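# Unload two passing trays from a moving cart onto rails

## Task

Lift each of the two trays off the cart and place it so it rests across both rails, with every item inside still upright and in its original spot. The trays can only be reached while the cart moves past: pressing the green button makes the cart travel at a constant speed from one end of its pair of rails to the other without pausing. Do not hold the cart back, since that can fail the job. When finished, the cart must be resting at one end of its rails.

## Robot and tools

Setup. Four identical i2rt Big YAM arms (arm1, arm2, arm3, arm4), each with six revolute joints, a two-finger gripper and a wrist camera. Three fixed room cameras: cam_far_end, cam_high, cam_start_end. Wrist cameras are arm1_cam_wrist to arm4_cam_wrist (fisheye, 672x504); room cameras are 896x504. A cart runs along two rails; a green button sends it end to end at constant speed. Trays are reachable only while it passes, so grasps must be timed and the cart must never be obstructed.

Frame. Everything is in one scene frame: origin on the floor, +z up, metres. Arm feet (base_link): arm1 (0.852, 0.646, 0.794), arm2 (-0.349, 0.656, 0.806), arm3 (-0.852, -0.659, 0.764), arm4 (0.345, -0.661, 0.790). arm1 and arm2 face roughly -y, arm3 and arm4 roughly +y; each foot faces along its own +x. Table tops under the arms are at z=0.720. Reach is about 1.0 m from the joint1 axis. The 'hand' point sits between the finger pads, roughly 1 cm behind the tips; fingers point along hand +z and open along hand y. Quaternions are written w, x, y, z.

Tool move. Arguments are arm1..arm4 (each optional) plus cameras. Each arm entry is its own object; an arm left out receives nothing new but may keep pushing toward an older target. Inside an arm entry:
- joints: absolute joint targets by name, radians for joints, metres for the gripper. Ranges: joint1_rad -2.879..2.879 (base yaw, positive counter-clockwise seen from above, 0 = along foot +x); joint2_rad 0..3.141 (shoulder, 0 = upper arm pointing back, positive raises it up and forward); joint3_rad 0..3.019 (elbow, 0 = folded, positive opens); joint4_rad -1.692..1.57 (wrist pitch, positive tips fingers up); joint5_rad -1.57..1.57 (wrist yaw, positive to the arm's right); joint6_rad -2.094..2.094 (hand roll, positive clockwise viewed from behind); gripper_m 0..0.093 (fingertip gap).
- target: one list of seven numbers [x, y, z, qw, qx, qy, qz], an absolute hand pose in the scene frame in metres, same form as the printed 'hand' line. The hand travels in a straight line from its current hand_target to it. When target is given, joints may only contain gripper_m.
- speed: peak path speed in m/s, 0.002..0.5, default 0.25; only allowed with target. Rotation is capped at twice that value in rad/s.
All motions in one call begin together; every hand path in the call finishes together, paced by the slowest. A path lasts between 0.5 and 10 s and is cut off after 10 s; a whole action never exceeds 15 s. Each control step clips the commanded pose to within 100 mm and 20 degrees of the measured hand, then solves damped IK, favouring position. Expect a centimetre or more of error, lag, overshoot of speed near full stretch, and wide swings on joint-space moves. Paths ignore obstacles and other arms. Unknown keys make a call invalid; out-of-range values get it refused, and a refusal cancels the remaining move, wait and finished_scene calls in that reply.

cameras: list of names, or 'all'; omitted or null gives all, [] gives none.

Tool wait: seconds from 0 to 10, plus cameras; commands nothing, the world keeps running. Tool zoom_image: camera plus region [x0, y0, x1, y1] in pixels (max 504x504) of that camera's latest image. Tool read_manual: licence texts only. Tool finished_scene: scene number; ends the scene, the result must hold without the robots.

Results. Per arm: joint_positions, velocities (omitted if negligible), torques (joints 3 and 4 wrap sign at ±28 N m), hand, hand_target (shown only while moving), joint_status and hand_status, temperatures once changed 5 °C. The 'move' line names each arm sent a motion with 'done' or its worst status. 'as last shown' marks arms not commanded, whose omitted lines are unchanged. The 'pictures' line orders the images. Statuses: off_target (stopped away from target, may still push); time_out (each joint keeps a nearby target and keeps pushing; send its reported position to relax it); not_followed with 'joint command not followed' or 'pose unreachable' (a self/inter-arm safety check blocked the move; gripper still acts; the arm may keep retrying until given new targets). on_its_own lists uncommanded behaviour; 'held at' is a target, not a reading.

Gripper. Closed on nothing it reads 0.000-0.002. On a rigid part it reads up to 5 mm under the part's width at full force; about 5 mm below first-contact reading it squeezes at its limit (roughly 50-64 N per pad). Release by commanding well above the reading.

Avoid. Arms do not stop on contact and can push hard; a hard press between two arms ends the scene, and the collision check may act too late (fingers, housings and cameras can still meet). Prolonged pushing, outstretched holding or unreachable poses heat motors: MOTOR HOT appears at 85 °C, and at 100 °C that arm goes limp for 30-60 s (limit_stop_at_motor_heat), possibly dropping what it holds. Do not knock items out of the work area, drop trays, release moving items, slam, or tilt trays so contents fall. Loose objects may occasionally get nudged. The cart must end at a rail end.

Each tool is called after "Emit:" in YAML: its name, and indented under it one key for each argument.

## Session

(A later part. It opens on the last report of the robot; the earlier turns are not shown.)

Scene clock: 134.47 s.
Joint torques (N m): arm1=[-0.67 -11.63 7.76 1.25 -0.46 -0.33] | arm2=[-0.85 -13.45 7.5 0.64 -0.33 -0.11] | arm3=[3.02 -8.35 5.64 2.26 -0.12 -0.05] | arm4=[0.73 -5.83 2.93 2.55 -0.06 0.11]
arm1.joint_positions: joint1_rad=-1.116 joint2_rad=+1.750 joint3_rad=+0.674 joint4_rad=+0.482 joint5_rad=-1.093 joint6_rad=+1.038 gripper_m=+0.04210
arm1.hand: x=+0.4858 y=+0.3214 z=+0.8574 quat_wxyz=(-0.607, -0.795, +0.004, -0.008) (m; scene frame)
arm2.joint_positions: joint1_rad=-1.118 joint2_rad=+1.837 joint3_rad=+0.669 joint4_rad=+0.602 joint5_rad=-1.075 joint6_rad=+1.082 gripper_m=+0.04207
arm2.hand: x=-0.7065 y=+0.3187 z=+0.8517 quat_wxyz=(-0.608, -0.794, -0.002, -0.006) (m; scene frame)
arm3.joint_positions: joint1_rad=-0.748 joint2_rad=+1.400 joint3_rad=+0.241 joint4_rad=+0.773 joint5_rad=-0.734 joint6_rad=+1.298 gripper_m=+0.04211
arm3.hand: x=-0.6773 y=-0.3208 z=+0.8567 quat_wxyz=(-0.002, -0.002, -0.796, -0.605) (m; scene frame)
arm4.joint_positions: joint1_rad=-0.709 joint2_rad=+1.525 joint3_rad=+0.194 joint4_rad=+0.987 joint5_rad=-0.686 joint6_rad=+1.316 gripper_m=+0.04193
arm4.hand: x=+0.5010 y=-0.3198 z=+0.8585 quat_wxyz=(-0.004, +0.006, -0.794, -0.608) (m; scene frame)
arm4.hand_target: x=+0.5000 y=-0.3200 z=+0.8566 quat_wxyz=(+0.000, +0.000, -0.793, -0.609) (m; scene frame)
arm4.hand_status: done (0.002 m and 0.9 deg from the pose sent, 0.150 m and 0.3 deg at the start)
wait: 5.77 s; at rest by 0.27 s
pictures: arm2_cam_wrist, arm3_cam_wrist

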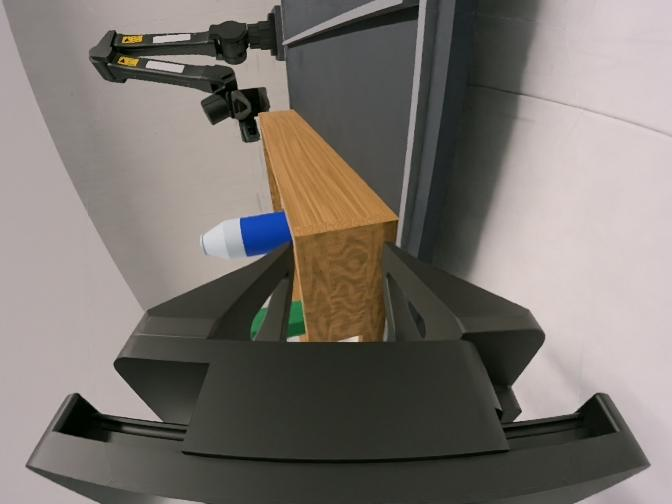

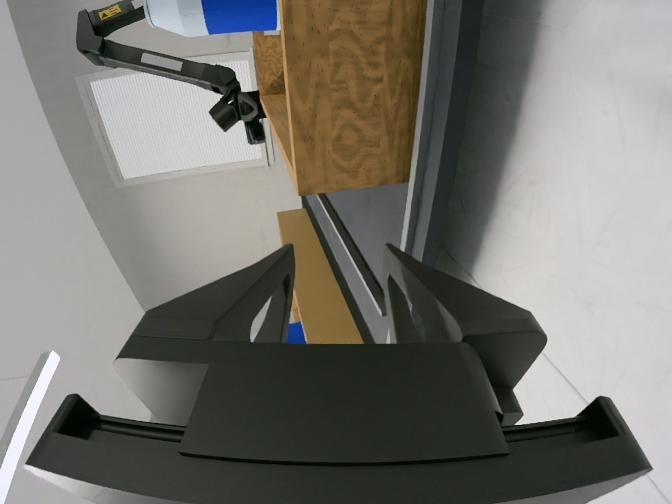

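Emit:
wait:
  seconds: 5
  cameras: ["arm1_cam_wrist", "arm4_cam_wrist"]

Emit:
zoom_image:
  camera: "arm1_cam_wrist"
  region: [240, 0, 440, 350]

Emit:
zoom_image:
  camera: "arm4_cam_wrist"
  region: [240, 0, 440, 350]

Emit:
wait:
  seconds: 2
  cameras: ["arm1_cam_wrist", "arm4_cam_wrist"]

Emit:
zoom_image:
  camera: "arm1_cam_wrist"
  region: [240, 0, 440, 350]

Emit:
zoom_image:
  camera: "arm4_cam_wrist"
  region: [240, 0, 440, 350]

Emit:
wait:
  seconds: 8
  cameras: ["arm1_cam_wrist", "arm4_cam_wrist"]

Emit:
zoom_image:
  camera: "arm1_cam_wrist"
  region: [240, 0, 440, 350]

Emit:
zoom_image:
  camera: "arm4_cam_wrist"
  region: [240, 0, 440, 350]

Emit:
wait:
  seconds: 2
  cameras: ["arm1_cam_wrist", "arm4_cam_wrist", "cam_high"]

Emit:
zoom_image:
  camera: "arm1_cam_wrist"
  region: [240, 0, 440, 350]

Emit:
zoom_image:
  camera: "arm4_cam_wrist"
  region: [240, 0, 440, 350]

Emit:
zoom_image:
  camera: "cam_high"
  region: [450, 150, 890, 450]

Scene clock: 159.97 s.
Joint torques (N m): arm1=[-1.03 -11.34 7.86 1.36 -0.42 -0.32] | arm2=[-0.85 -13.45 7.46 0.64 -0.36 -0.1] | arm3=[2.43 -7.41 5.75 2.44 -0.11 0] | arm4=[0.67 -5.95 2.92 2.55 -0.05 0.11]
Heat: arm1: hottest joint3_rad 41 °C; arm2: hottest joint3_rad 38 °C; arm3: hottest joint3_rad 38 °C; arm4: hottest joint3_rad 46 °C.
arm1.joint_positions: joint1_rad=-1.116 joint2_rad=+1.750 joint3_rad=+0.674 joint4_rad=+0.482 joint5_rad=-1.093 joint6_rad=+1.038 gripper_m=+0.04210
arm1.hand: x=+0.4858 y=+0.3214 z=+0.8574 quat_wxyz=(-0.607, -0.795, +0.004, -0.008) (m; scene frame)
arm2.joint_positions: joint1_rad=-1.118 joint2_rad=+1.837 joint3_rad=+0.669 joint4_rad=+0.602 joint5_rad=-1.075 joint6_rad=+1.082 gripper_m=+0.04207
arm2.hand: x=-0.7065 y=+0.3187 z=+0.8517 quat_wxyz=(-0.608, -0.794, -0.002, -0.006) (m; scene frame)
arm3.joint_positions: joint1_rad=-0.748 joint2_rad=+1.400 joint3_rad=+0.241 joint4_rad=+0.773 joint5_rad=-0.734 joint6_rad=+1.298 gripper_m=+0.04211
arm3.hand: x=-0.6773 y=-0.3208 z=+0.8567 quat_wxyz=(-0.002, -0.002, -0.796, -0.605) (m; scene frame)
arm4.joint_positions: joint1_rad=-0.709 joint2_rad=+1.525 joint3_rad=+0.194 joint4_rad=+0.987 joint5_rad=-0.686 joint6_rad=+1.316 gripper_m=+0.04193
arm4.hand: x=+0.5010 y=-0.3198 z=+0.8585 quat_wxyz=(-0.004, +0.006, -0.794, -0.608) (m; scene frame)
arm4.hand_target: x=+0.5000 y=-0.3200 z=+0.8566 quat_wxyz=(+0.000, +0.000, -0.793, -0.609) (m; scene frame)
arm4.hand_status: done (0.002 m and 0.9 deg from the pose sent, 0.150 m and 0.3 deg at the start)
wait: 5.00 s; at rest from the start
pictures: arm1_cam_wrist, arm4_cam_wrist

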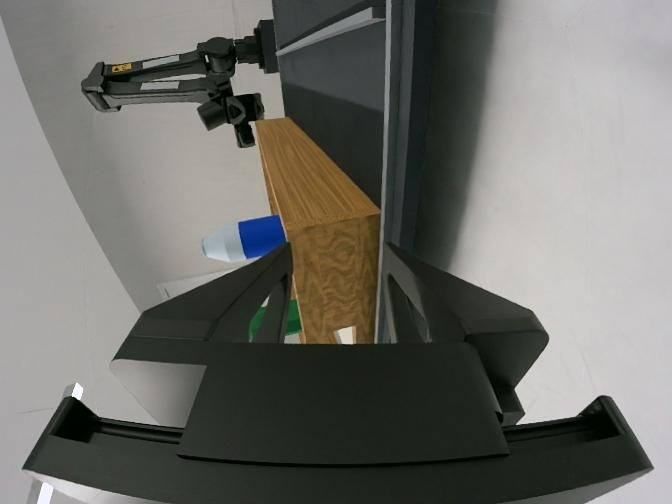

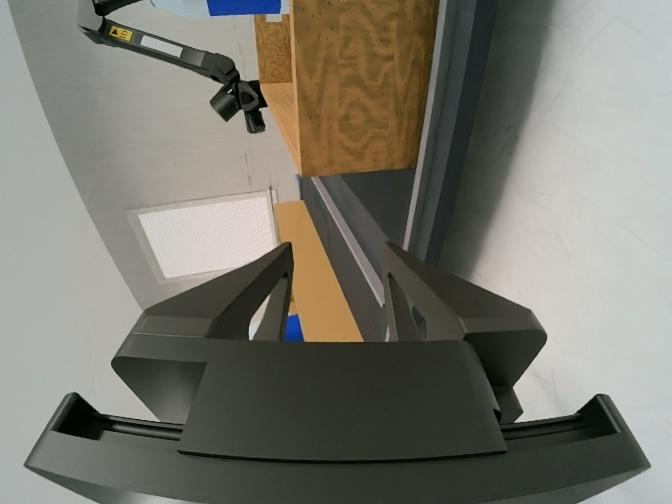

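Scaled by 1.440 from the camera's 672x504 image, which has a finer 960x720 frame.

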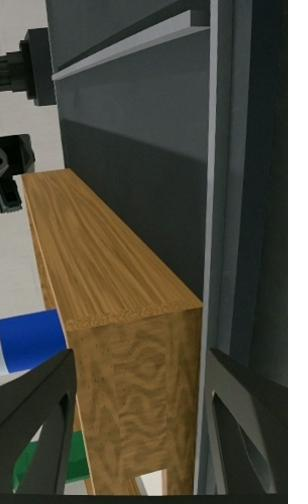

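Scaled by 1.440 from the camera's 672x504 image, which has a finer 960x720 frame.

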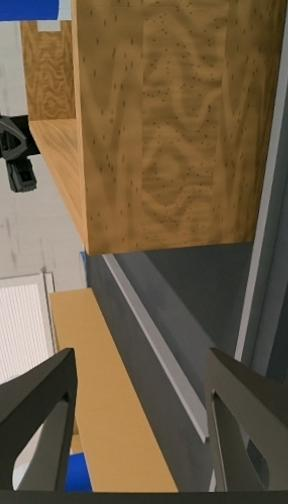

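Scene clock: 161.97 s.
Joint torques (N m): arm1=[-1.73 -12.34 7.71 1.36 -0.4 -0.33] | arm2=[-0.79 -13.57 7.46 0.64 -0.34 -0.09] | arm3=[2.55 -7.65 5.82 2.28 -0.11 0] | arm4=[0.85 -6.01 2.95 2.54 -0.06 0.12]
arm1.joint_positions: joint1_rad=-1.116 joint2_rad=+1.750 joint3_rad=+0.674 joint4_rad=+0.482 joint5_rad=-1.093 joint6_rad=+1.038 gripper_m=+0.04210
arm1.hand: x=+0.4858 y=+0.3214 z=+0.8574 quat_wxyz=(-0.607, -0.795, +0.004, -0.008) (m; scene frame)
arm2.joint_positions: joint1_rad=-1.118 joint2_rad=+1.837 joint3_rad=+0.669 joint4_rad=+0.602 joint5_rad=-1.075 joint6_rad=+1.082 gripper_m=+0.04207
arm2.hand: x=-0.7065 y=+0.3187 z=+0.8517 quat_wxyz=(-0.608, -0.794, -0.002, -0.006) (m; scene frame)
arm3.joint_positions: joint1_rad=-0.748 joint2_rad=+1.400 joint3_rad=+0.241 joint4_rad=+0.773 joint5_rad=-0.734 joint6_rad=+1.298 gripper_m=+0.04211
arm3.hand: x=-0.6773 y=-0.3208 z=+0.8567 quat_wxyz=(-0.002, -0.002, -0.796, -0.605) (m; scene frame)
arm4.joint_positions: joint1_rad=-0.709 joint2_rad=+1.525 joint3_rad=+0.194 joint4_rad=+0.987 joint5_rad=-0.686 joint6_rad=+1.316 gripper_m=+0.04193
arm4.hand: x=+0.5010 y=-0.3198 z=+0.8585 quat_wxyz=(-0.004, +0.006, -0.794, -0.608) (m; scene frame)
arm4.hand_target: x=+0.5000 y=-0.3200 z=+0.8566 quat_wxyz=(+0.000, +0.000, -0.793, -0.609) (m; scene frame)
arm4.hand_status: done (0.002 m and 0.9 deg from the pose sent, 0.150 m and 0.3 deg at the start)
wait: 2.00 s; at rest by 0.27 s
pictures: arm1_cam_wrist, arm4_cam_wrist

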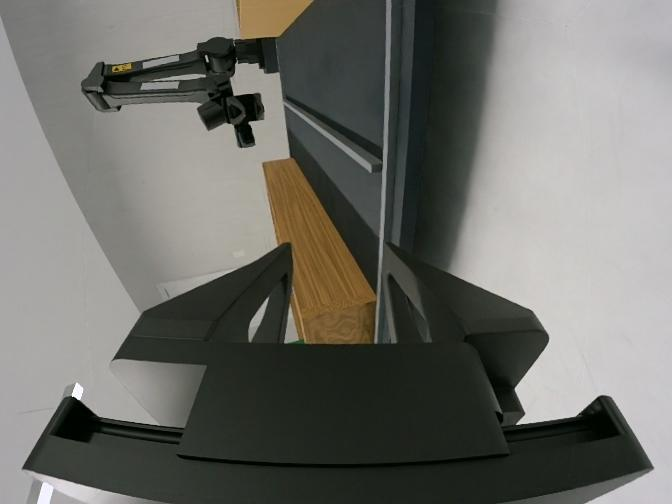

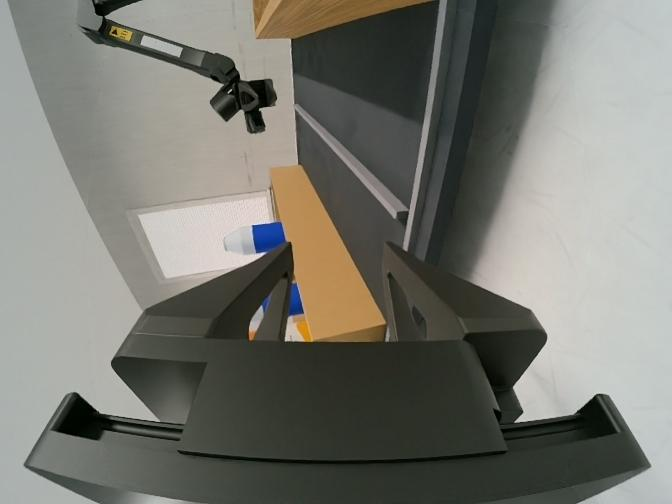

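Scaled by 1.440 from the camera's 672x504 image, which has a finer 960x720 frame.

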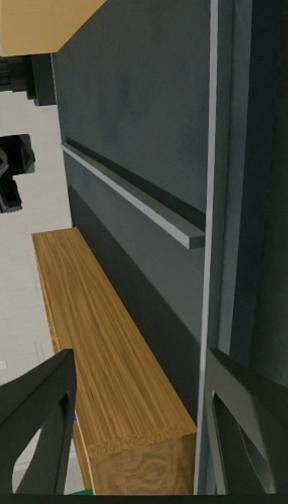

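Scaled by 1.440 from the camera's 672x504 image, which has a finer 960x720 frame.

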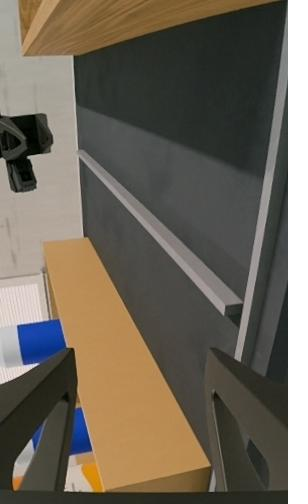

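Scene clock: 169.97 s.
Joint torques (N m): arm1=[-1.44 -11.93 7.86 1.46 -0.38 -0.34] | arm2=[-0.73 -13.45 7.5 0.65 -0.34 -0.09] | arm3=[2.43 -7.88 5.7 2.37 -0.1 0.02] | arm4=[0.73 -5.77 2.91 2.54 -0.06 0.12]
arm1.joint_positions: joint1_rad=-1.116 joint2_rad=+1.750 joint3_rad=+0.674 joint4_rad=+0.482 joint5_rad=-1.093 joint6_rad=+1.038 gripper_m=+0.04210
arm1.hand: x=+0.4858 y=+0.3214 z=+0.8574 quat_wxyz=(-0.607, -0.795, +0.004, -0.008) (m; scene frame)
arm2.joint_positions: joint1_rad=-1.118 joint2_rad=+1.837 joint3_rad=+0.669 joint4_rad=+0.602 joint5_rad=-1.075 joint6_rad=+1.082 gripper_m=+0.04207
arm2.hand: x=-0.7065 y=+0.3187 z=+0.8517 quat_wxyz=(-0.608, -0.794, -0.002, -0.006) (m; scene frame)
arm3.joint_positions: joint1_rad=-0.748 joint2_rad=+1.400 joint3_rad=+0.241 joint4_rad=+0.773 joint5_rad=-0.734 joint6_rad=+1.298 gripper_m=+0.04211
arm3.hand: x=-0.6773 y=-0.3208 z=+0.8567 quat_wxyz=(-0.002, -0.002, -0.796, -0.605) (m; scene frame)
arm4.joint_positions: joint1_rad=-0.709 joint2_rad=+1.525 joint3_rad=+0.194 joint4_rad=+0.987 joint5_rad=-0.686 joint6_rad=+1.316 gripper_m=+0.04193
arm4.hand: x=+0.5010 y=-0.3198 z=+0.8585 quat_wxyz=(-0.004, +0.006, -0.794, -0.608) (m; scene frame)
arm4.hand_target: x=+0.5000 y=-0.3200 z=+0.8566 quat_wxyz=(+0.000, +0.000, -0.793, -0.609) (m; scene frame)
arm4.hand_status: done (0.002 m and 0.9 deg from the pose sent, 0.150 m and 0.3 deg at the start)
wait: 8.00 s; at rest by 0.27 s
pictures: arm1_cam_wrist, arm4_cam_wrist

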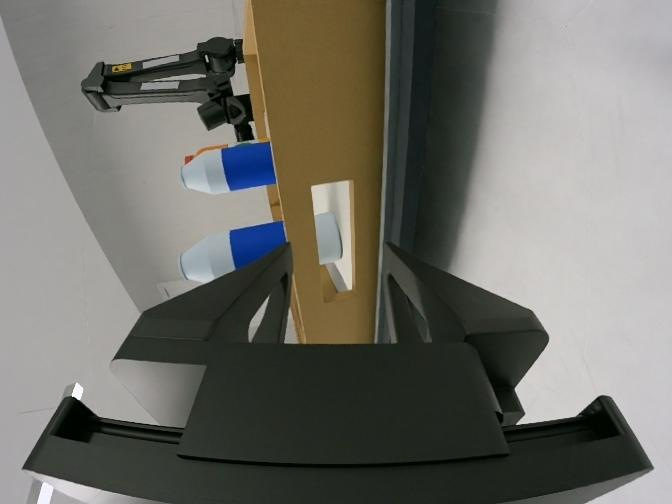

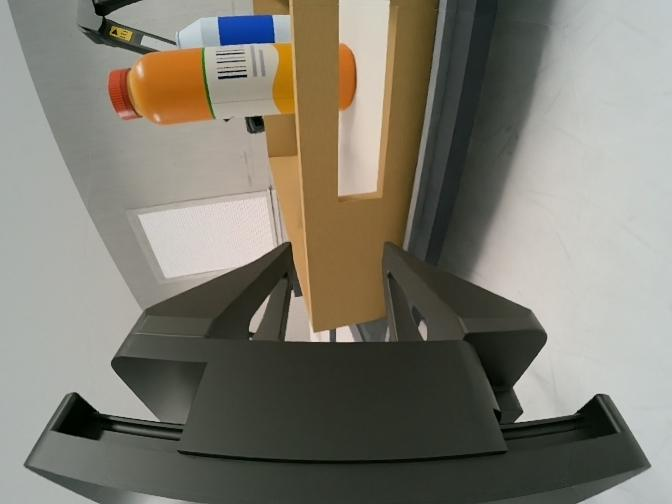

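Scaled by 1.440 from the camera's 672x504 image, which has a finer 960x720 frame.

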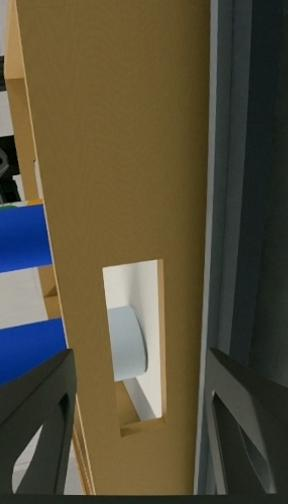

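Scaled by 1.440 from the camera's 672x504 image, which has a finer 960x720 frame.

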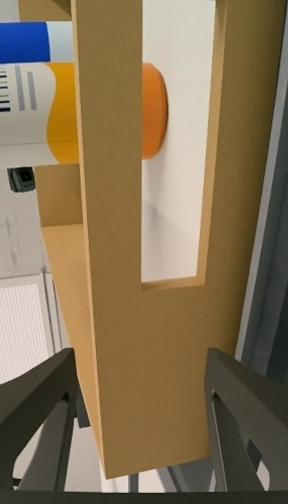

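Scene clock: 171.97 s.
Joint torques (N m): arm1=[-0.67 -12.28 7.75 1.31 -0.38 -0.24] | arm2=[-0.5 -13.33 7.46 0.69 -0.36 -0.1] | arm3=[2.61 -7.71 5.81 2.37 -0.12 0.03] | arm4=[0.79 -5.77 2.89 2.55 -0.06 0.12]
arm1.joint_positions: joint1_rad=-1.116 joint2_rad=+1.750 joint3_rad=+0.674 joint4_rad=+0.482 joint5_rad=-1.093 joint6_rad=+1.038 gripper_m=+0.04210
arm1.hand: x=+0.4858 y=+0.3214 z=+0.8574 quat_wxyz=(-0.607, -0.795, +0.004, -0.008) (m; scene frame)
arm2.joint_positions: joint1_rad=-1.118 joint2_rad=+1.837 joint3_rad=+0.669 joint4_rad=+0.602 joint5_rad=-1.075 joint6_rad=+1.082 gripper_m=+0.04207
arm2.hand: x=-0.7065 y=+0.3187 z=+0.8517 quat_wxyz=(-0.608, -0.794, -0.002, -0.006) (m; scene frame)
arm3.joint_positions: joint1_rad=-0.748 joint2_rad=+1.400 joint3_rad=+0.241 joint4_rad=+0.773 joint5_rad=-0.734 joint6_rad=+1.298 gripper_m=+0.04211
arm3.hand: x=-0.6773 y=-0.3208 z=+0.8567 quat_wxyz=(-0.002, -0.002, -0.796, -0.605) (m; scene frame)
arm4.joint_positions: joint1_rad=-0.709 joint2_rad=+1.525 joint3_rad=+0.194 joint4_rad=+0.987 joint5_rad=-0.686 joint6_rad=+1.316 gripper_m=+0.04193
arm4.hand: x=+0.5010 y=-0.3198 z=+0.8585 quat_wxyz=(-0.004, +0.006, -0.794, -0.608) (m; scene frame)
arm4.hand_target: x=+0.5000 y=-0.3200 z=+0.8566 quat_wxyz=(+0.000, +0.000, -0.793, -0.609) (m; scene frame)
arm4.hand_status: done (0.002 m and 0.9 deg from the pose sent, 0.150 m and 0.3 deg at the start)
wait: 2.00 s; at rest by 0.27 s
pictures: arm1_cam_wrist, arm4_cam_wrist, cam_high

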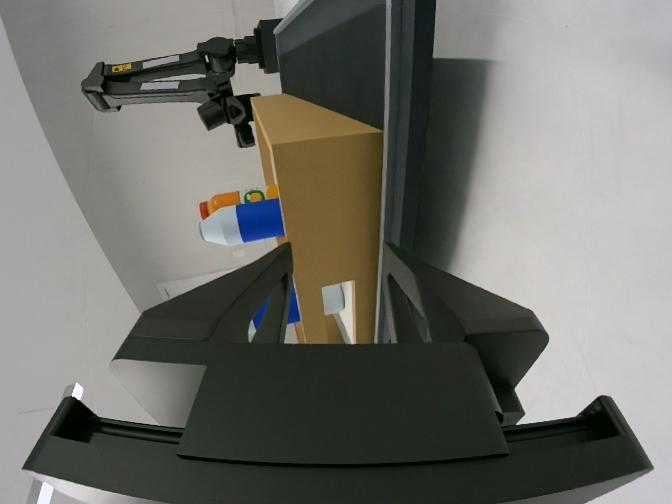

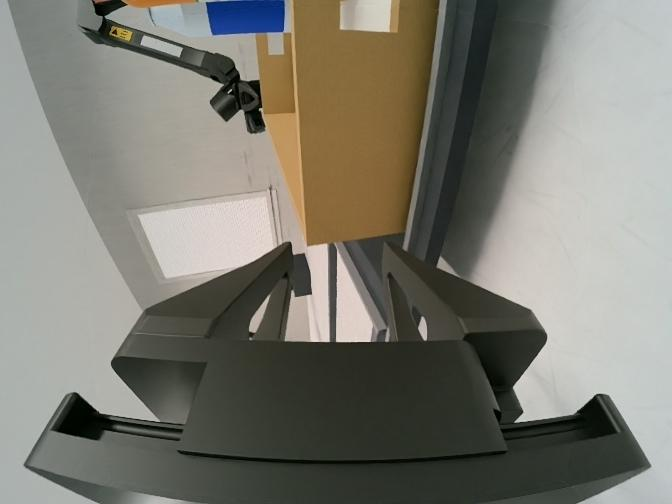

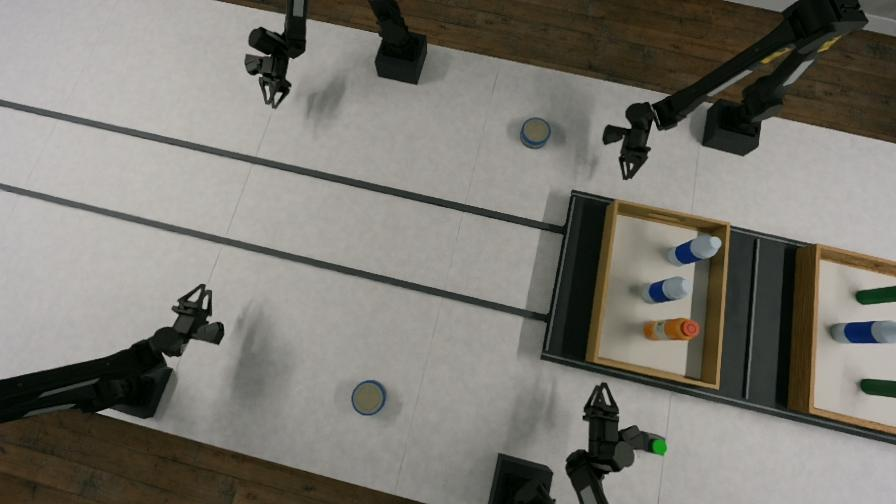

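Scaled by 1.440 from the camera's 672x504 image, which has a finer 960x720 frame.

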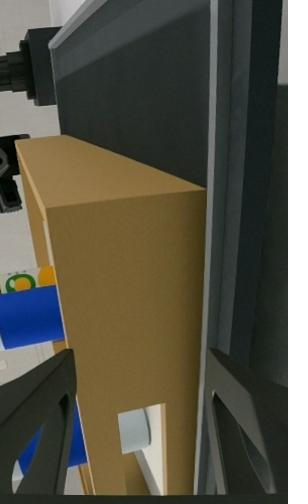

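Scaled by 1.440 from the camera's 672x504 image, which has a finer 960x720 frame.

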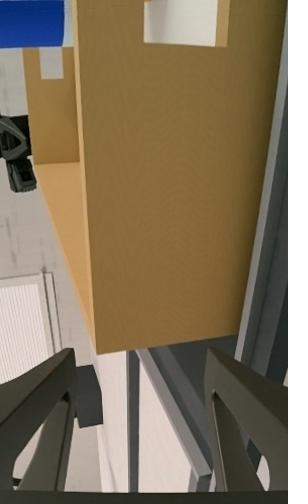

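Scaled by 1.145 from the camera's 896x504 image, which has a finer 1280x720 frame.

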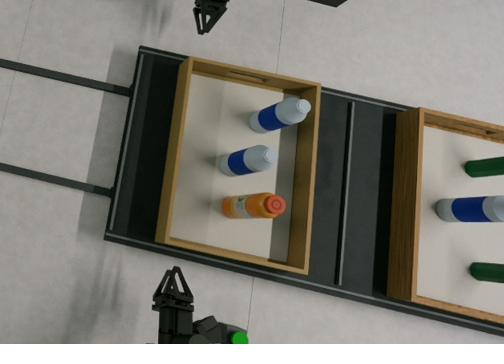

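Emit:
move:
  arm1: {"target": [0.69, 0.32, 0.861, 0.6088, 0.7933, 0.0, 0.0], "speed": 0.1}
  arm2: {"target": [-0.50, 0.32, 0.851, 0.6088, 0.7933, 0.0, 0.0], "speed": 0.1}
  arm3: {"target": [-0.47, -0.32, 0.8575, 0.0, 0.0, 0.7933, 0.6088], "speed": 0.1}
  arm4: {"joints": {"joint1_rad": -1.036, "joint2_rad": 1.39, "joint3_rad": 1.085, "joint4_rad": 0.282, "joint5_rad": -1.018, "joint6_rad": 1.083, "gripper_m": 0.0}}
  cameras: ["cam_far_end"]

Emit:
move:
  arm4: {"joints": {"joint1_rad": -1.035, "joint2_rad": 1.5, "joint3_rad": 1.085, "joint4_rad": -1.139, "joint5_rad": 0.007, "joint6_rad": 0.031}}
  arm1: {"target": [0.676, 0.318, 0.863, 0.6088, 0.7933, 0.0, 0.0], "speed": 0.05}
  arm2: {"target": [-0.522, 0.32, 0.851, 0.6088, 0.7933, 0.0, 0.0], "speed": 0.05}
  arm3: {"target": [-0.492, -0.32, 0.8575, 0.0, 0.0, 0.7933, 0.6088], "speed": 0.05}
  cameras: []

Emit:
move:
  arm4: {"target": [0.7155, -0.4525, 0.84, 0.0, 0.242, -0.971, 0.0], "speed": 0.2}
  cameras: ["arm4_cam_wrist", "cam_far_end", "cam_high"]

Emit:
zoom_image:
  camera: "cam_far_end"
  region: [140, 100, 540, 400]

Emit:
zoom_image:
  camera: "cam_far_end"
  region: [460, 100, 860, 400]

Scene clock: 266.73 s.
Joint torques (N m): arm1=[-1.14 -8.18 3.63 3.25 -0.04 -0.02] | arm2=[1.14 -9.82 2.13 1.95 -0.06 0.06] | arm3=[0.91 -12.1 9.07 1.18 -0.52 -0.2] | arm4=[1.03 -12.34 12.29 1.05 -0.15 -0.23]
move: arm1 done; arm2 done; arm3 off_target; arm4 done
arm1.joint_positions: joint1_rad=-0.748 joint2_rad=+1.533 joint3_rad=+0.178 joint4_rad=+0.965 joint5_rad=-0.755 joint6_rad=+1.302 gripper_m=+0.04210
arm1.hand: x=+0.6899 y=+0.3230 z=+0.8530 quat_wxyz=(-0.599, -0.801, +0.005, -0.006) (m; scene frame)
arm1.hand_target: x=+0.6900 y=+0.3200 z=+0.8609 quat_wxyz=(-0.609, -0.793, +0.000, +0.000) (m; scene frame)
arm1.hand_status: done (0.009 m and 1.7 deg from the pose sent, 0.204 m and 1.0 deg at the start)
arm2.joint_positions: joint1_rad=-0.733 joint2_rad=+1.730 joint3_rad=+0.183 joint4_rad=+1.176 joint5_rad=-0.706 joint6_rad=+1.350 gripper_m=+0.04207
arm2.hand: x=-0.5027 y=+0.3237 z=+0.8436 quat_wxyz=(-0.600, -0.800, +0.007, -0.002) (m; scene frame)
arm2.hand_target: x=-0.5000 y=+0.3200 z=+0.8509 quat_wxyz=(-0.609, -0.793, +0.000, +0.000) (m; scene frame)
arm2.hand_status: done (0.009 m and 1.6 deg from the pose sent, 0.206 m and 0.7 deg at the start)
arm3.joint_positions: joint1_rad=-1.100 joint2_rad=+1.700 joint3_rad=+0.713 joint4_rad=+0.397 joint5_rad=-1.061 joint6_rad=+1.048 gripper_m=+0.04211
arm3.hand: x=-0.4808 y=-0.3210 z=+0.8574 quat_wxyz=(+0.005, -0.002, -0.793, -0.609) (m; scene frame)
arm3.hand_target: x=-0.4701 y=-0.3203 z=+0.8575 quat_wxyz=(+0.000, +0.000, -0.793, -0.609) (m; scene frame)
arm3.hand_status: off_target (0.011 m and 0.6 deg from the pose sent, 0.207 m and 0.6 deg at the start)
arm4.joint_positions: joint1_rad=-1.040 joint2_rad=+1.388 joint3_rad=+1.048 joint4_rad=+0.296 joint5_rad=-1.015 joint6_rad=+1.099 gripper_m=+0.00030
arm4.joint_status: all done
arm4.hand: x=+0.7515 y=-0.2635 z=+1.1639 quat_wxyz=(-0.156, +0.137, -0.702, -0.681) (m; scene frame)
pictures: cam_far_end

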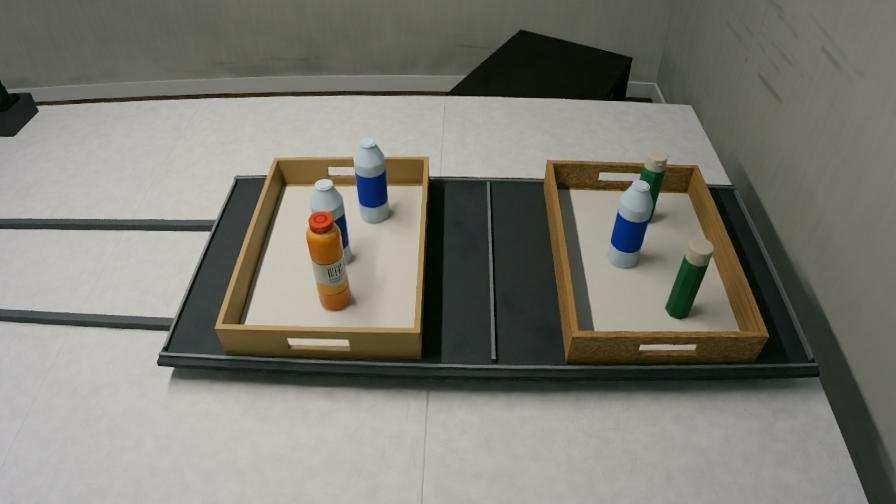

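Scene clock: 268.63 s.
Joint torques (N m): arm1=[-0.67 -8.12 5.5 1.33 -0.23 -0.24] | arm2=[-0.67 -10.4 3.38 0.85 -0.2 -0.11] | arm3=[2.84 -14.86 6.45 2.61 -0.29 0] | arm4=[1.03 -11.93 10.28 -0.31 0.11 -0.13]
move: arm1 off_target; arm2 off_target; arm3 done; arm4 done
arm1.joint_positions: joint1_rad=-0.766 joint2_rad=+1.533 joint3_rad=+0.186 joint4_rad=+0.960 joint5_rad=-0.782 joint6_rad=+1.302 gripper_m=+0.04210
arm1.hand: x=+0.6863 y=+0.3232 z=+0.8554 quat_wxyz=(-0.603, -0.798, +0.004, -0.010) (m; scene frame)
arm1.hand_target: x=+0.6761 y=+0.3182 z=+0.8632 quat_wxyz=(-0.609, -0.793, +0.000, +0.000) (m; scene frame)
arm1.hand_status: off_target (0.014 m and 1.5 deg from the pose sent, 0.018 m and 1.7 deg at the start)
arm2.joint_positions: joint1_rad=-0.772 joint2_rad=+1.730 joint3_rad=+0.211 joint4_rad=+1.142 joint5_rad=-0.764 joint6_rad=+1.337 gripper_m=+0.04207
arm2.hand: x=-0.5129 y=+0.3219 z=+0.8456 quat_wxyz=(-0.604, -0.797, +0.002, -0.011) (m; scene frame)
arm2.hand_target: x=-0.5219 y=+0.3200 z=+0.8511 quat_wxyz=(-0.609, -0.793, +0.000, +0.000) (m; scene frame)
arm2.hand_status: off_target (0.011 m and 1.4 deg from the pose sent, 0.021 m and 1.6 deg at the start)
arm3.joint_positions: joint1_rad=-1.096 joint2_rad=+1.691 joint3_rad=+0.682 joint4_rad=+0.416 joint5_rad=-1.048 joint6_rad=+1.048 gripper_m=+0.04211
arm3.hand: x=-0.4899 y=-0.3245 z=+0.8522 quat_wxyz=(+0.002, -0.005, -0.796, -0.605) (m; scene frame)
arm3.hand_target: x=-0.4920 y=-0.3200 z=+0.8575 quat_wxyz=(+0.000, +0.000, -0.793, -0.609) (m; scene frame)
arm3.hand_status: done (0.007 m and 0.8 deg from the pose sent, 0.011 m and 0.6 deg at the start)
arm4.joint_positions: joint1_rad=-1.040 joint2_rad=+1.498 joint3_rad=+1.052 joint4_rad=-1.127 joint5_rad=+0.004 joint6_rad=+0.049 gripper_m=+0.00029
arm4.joint_status: all done
arm4.hand: x=+0.6998 y=-0.4596 z=+0.8869 quat_wxyz=(+0.008, +0.234, -0.972, +0.000) (m; scene frame)
pictures: none

Scene clock: 269.70 s.
Joint torques (N m): arm1=[-2.49 -7.82 5.41 1.5 -0.22 -0.22] | arm2=[-0.85 -10.58 3.41 0.87 -0.22 -0.1] | arm3=[2.2 -14.51 6.43 2.55 -0.34 -0.04] | arm4=[0.38 -12.28 7.3 0.73 0.11 -0.13]
move: arm4 done
arm1, arm2, arm3: as last shown
arm4.joint_positions: joint1_rad=-1.040 joint2_rad=+1.583 joint3_rad=+1.025 joint4_rad=-1.001 joint5_rad=+0.007 joint6_rad=+0.047 gripper_m=+0.00029
arm4.hand: x=+0.7127 y=-0.4522 z=+0.8443 quat_wxyz=(+0.001, +0.235, -0.972, -0.001) (m; scene frame)
arm4.hand_target: x=+0.7155 y=-0.4525 z=+0.8402 quat_wxyz=(+0.000, +0.242, -0.970, +0.000) (m; scene frame)
arm4.hand_status: done (0.005 m and 0.8 deg from the pose sent, 0.050 m and 1.3 deg at the start)
pictures: arm4_cam_wrist, cam_far_end, cam_high

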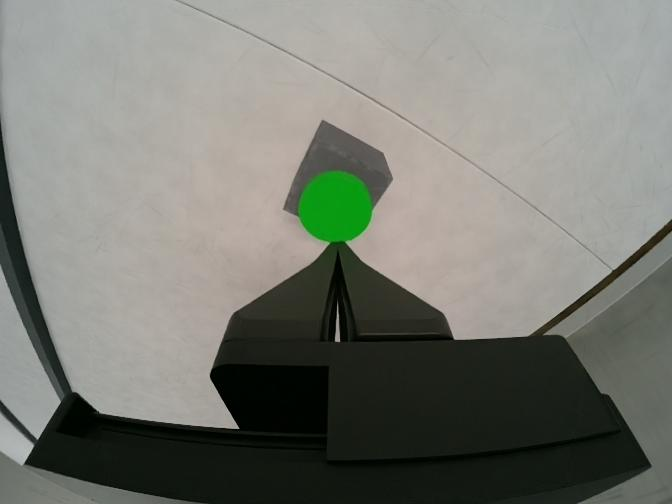

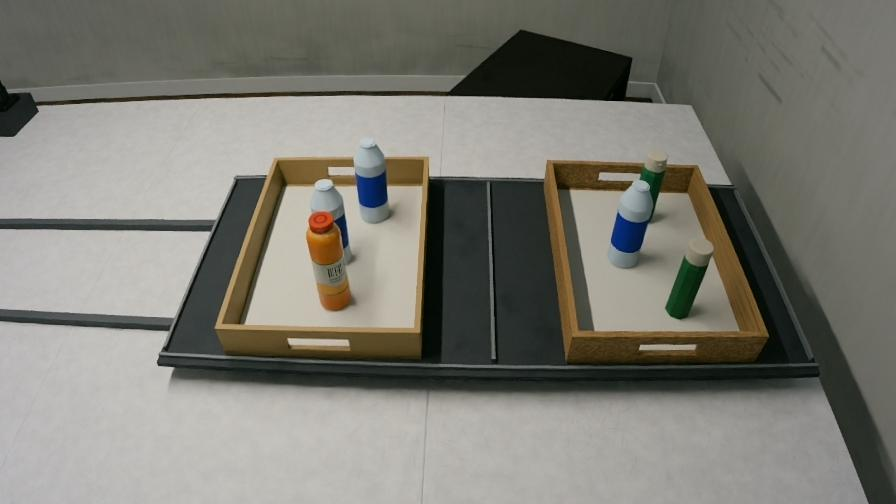

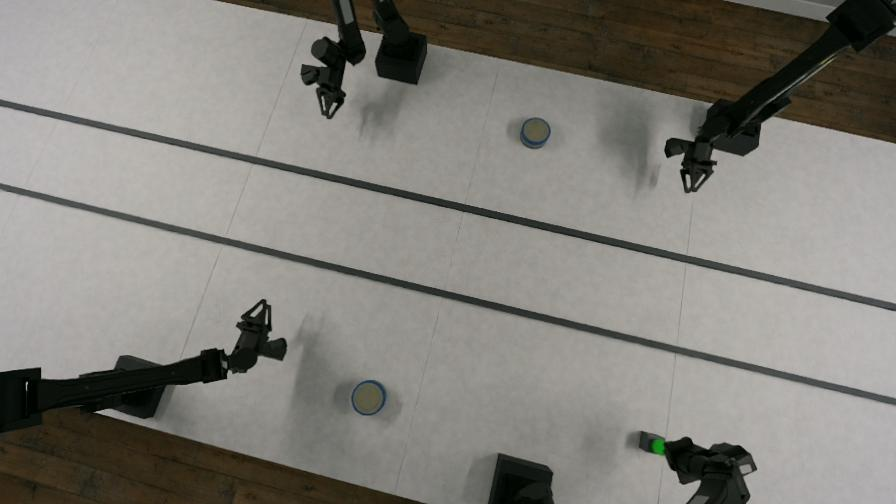

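Scaled by 1.260 from the camera's 896x504 image, which has a finer 1280x720 frame.

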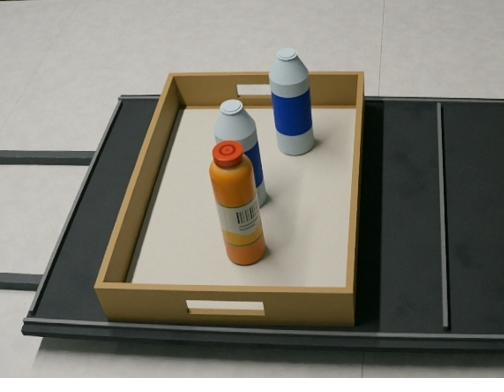

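Scaled by 1.260 from the camera's 896x504 image, which has a finer 1280x720 frame.

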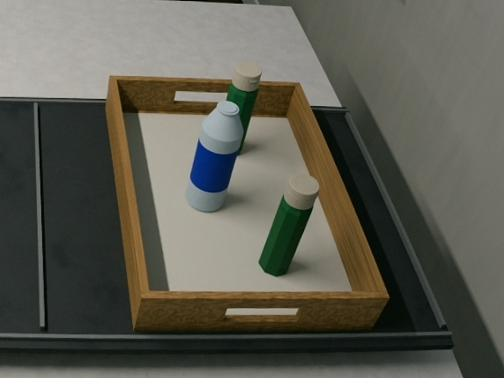

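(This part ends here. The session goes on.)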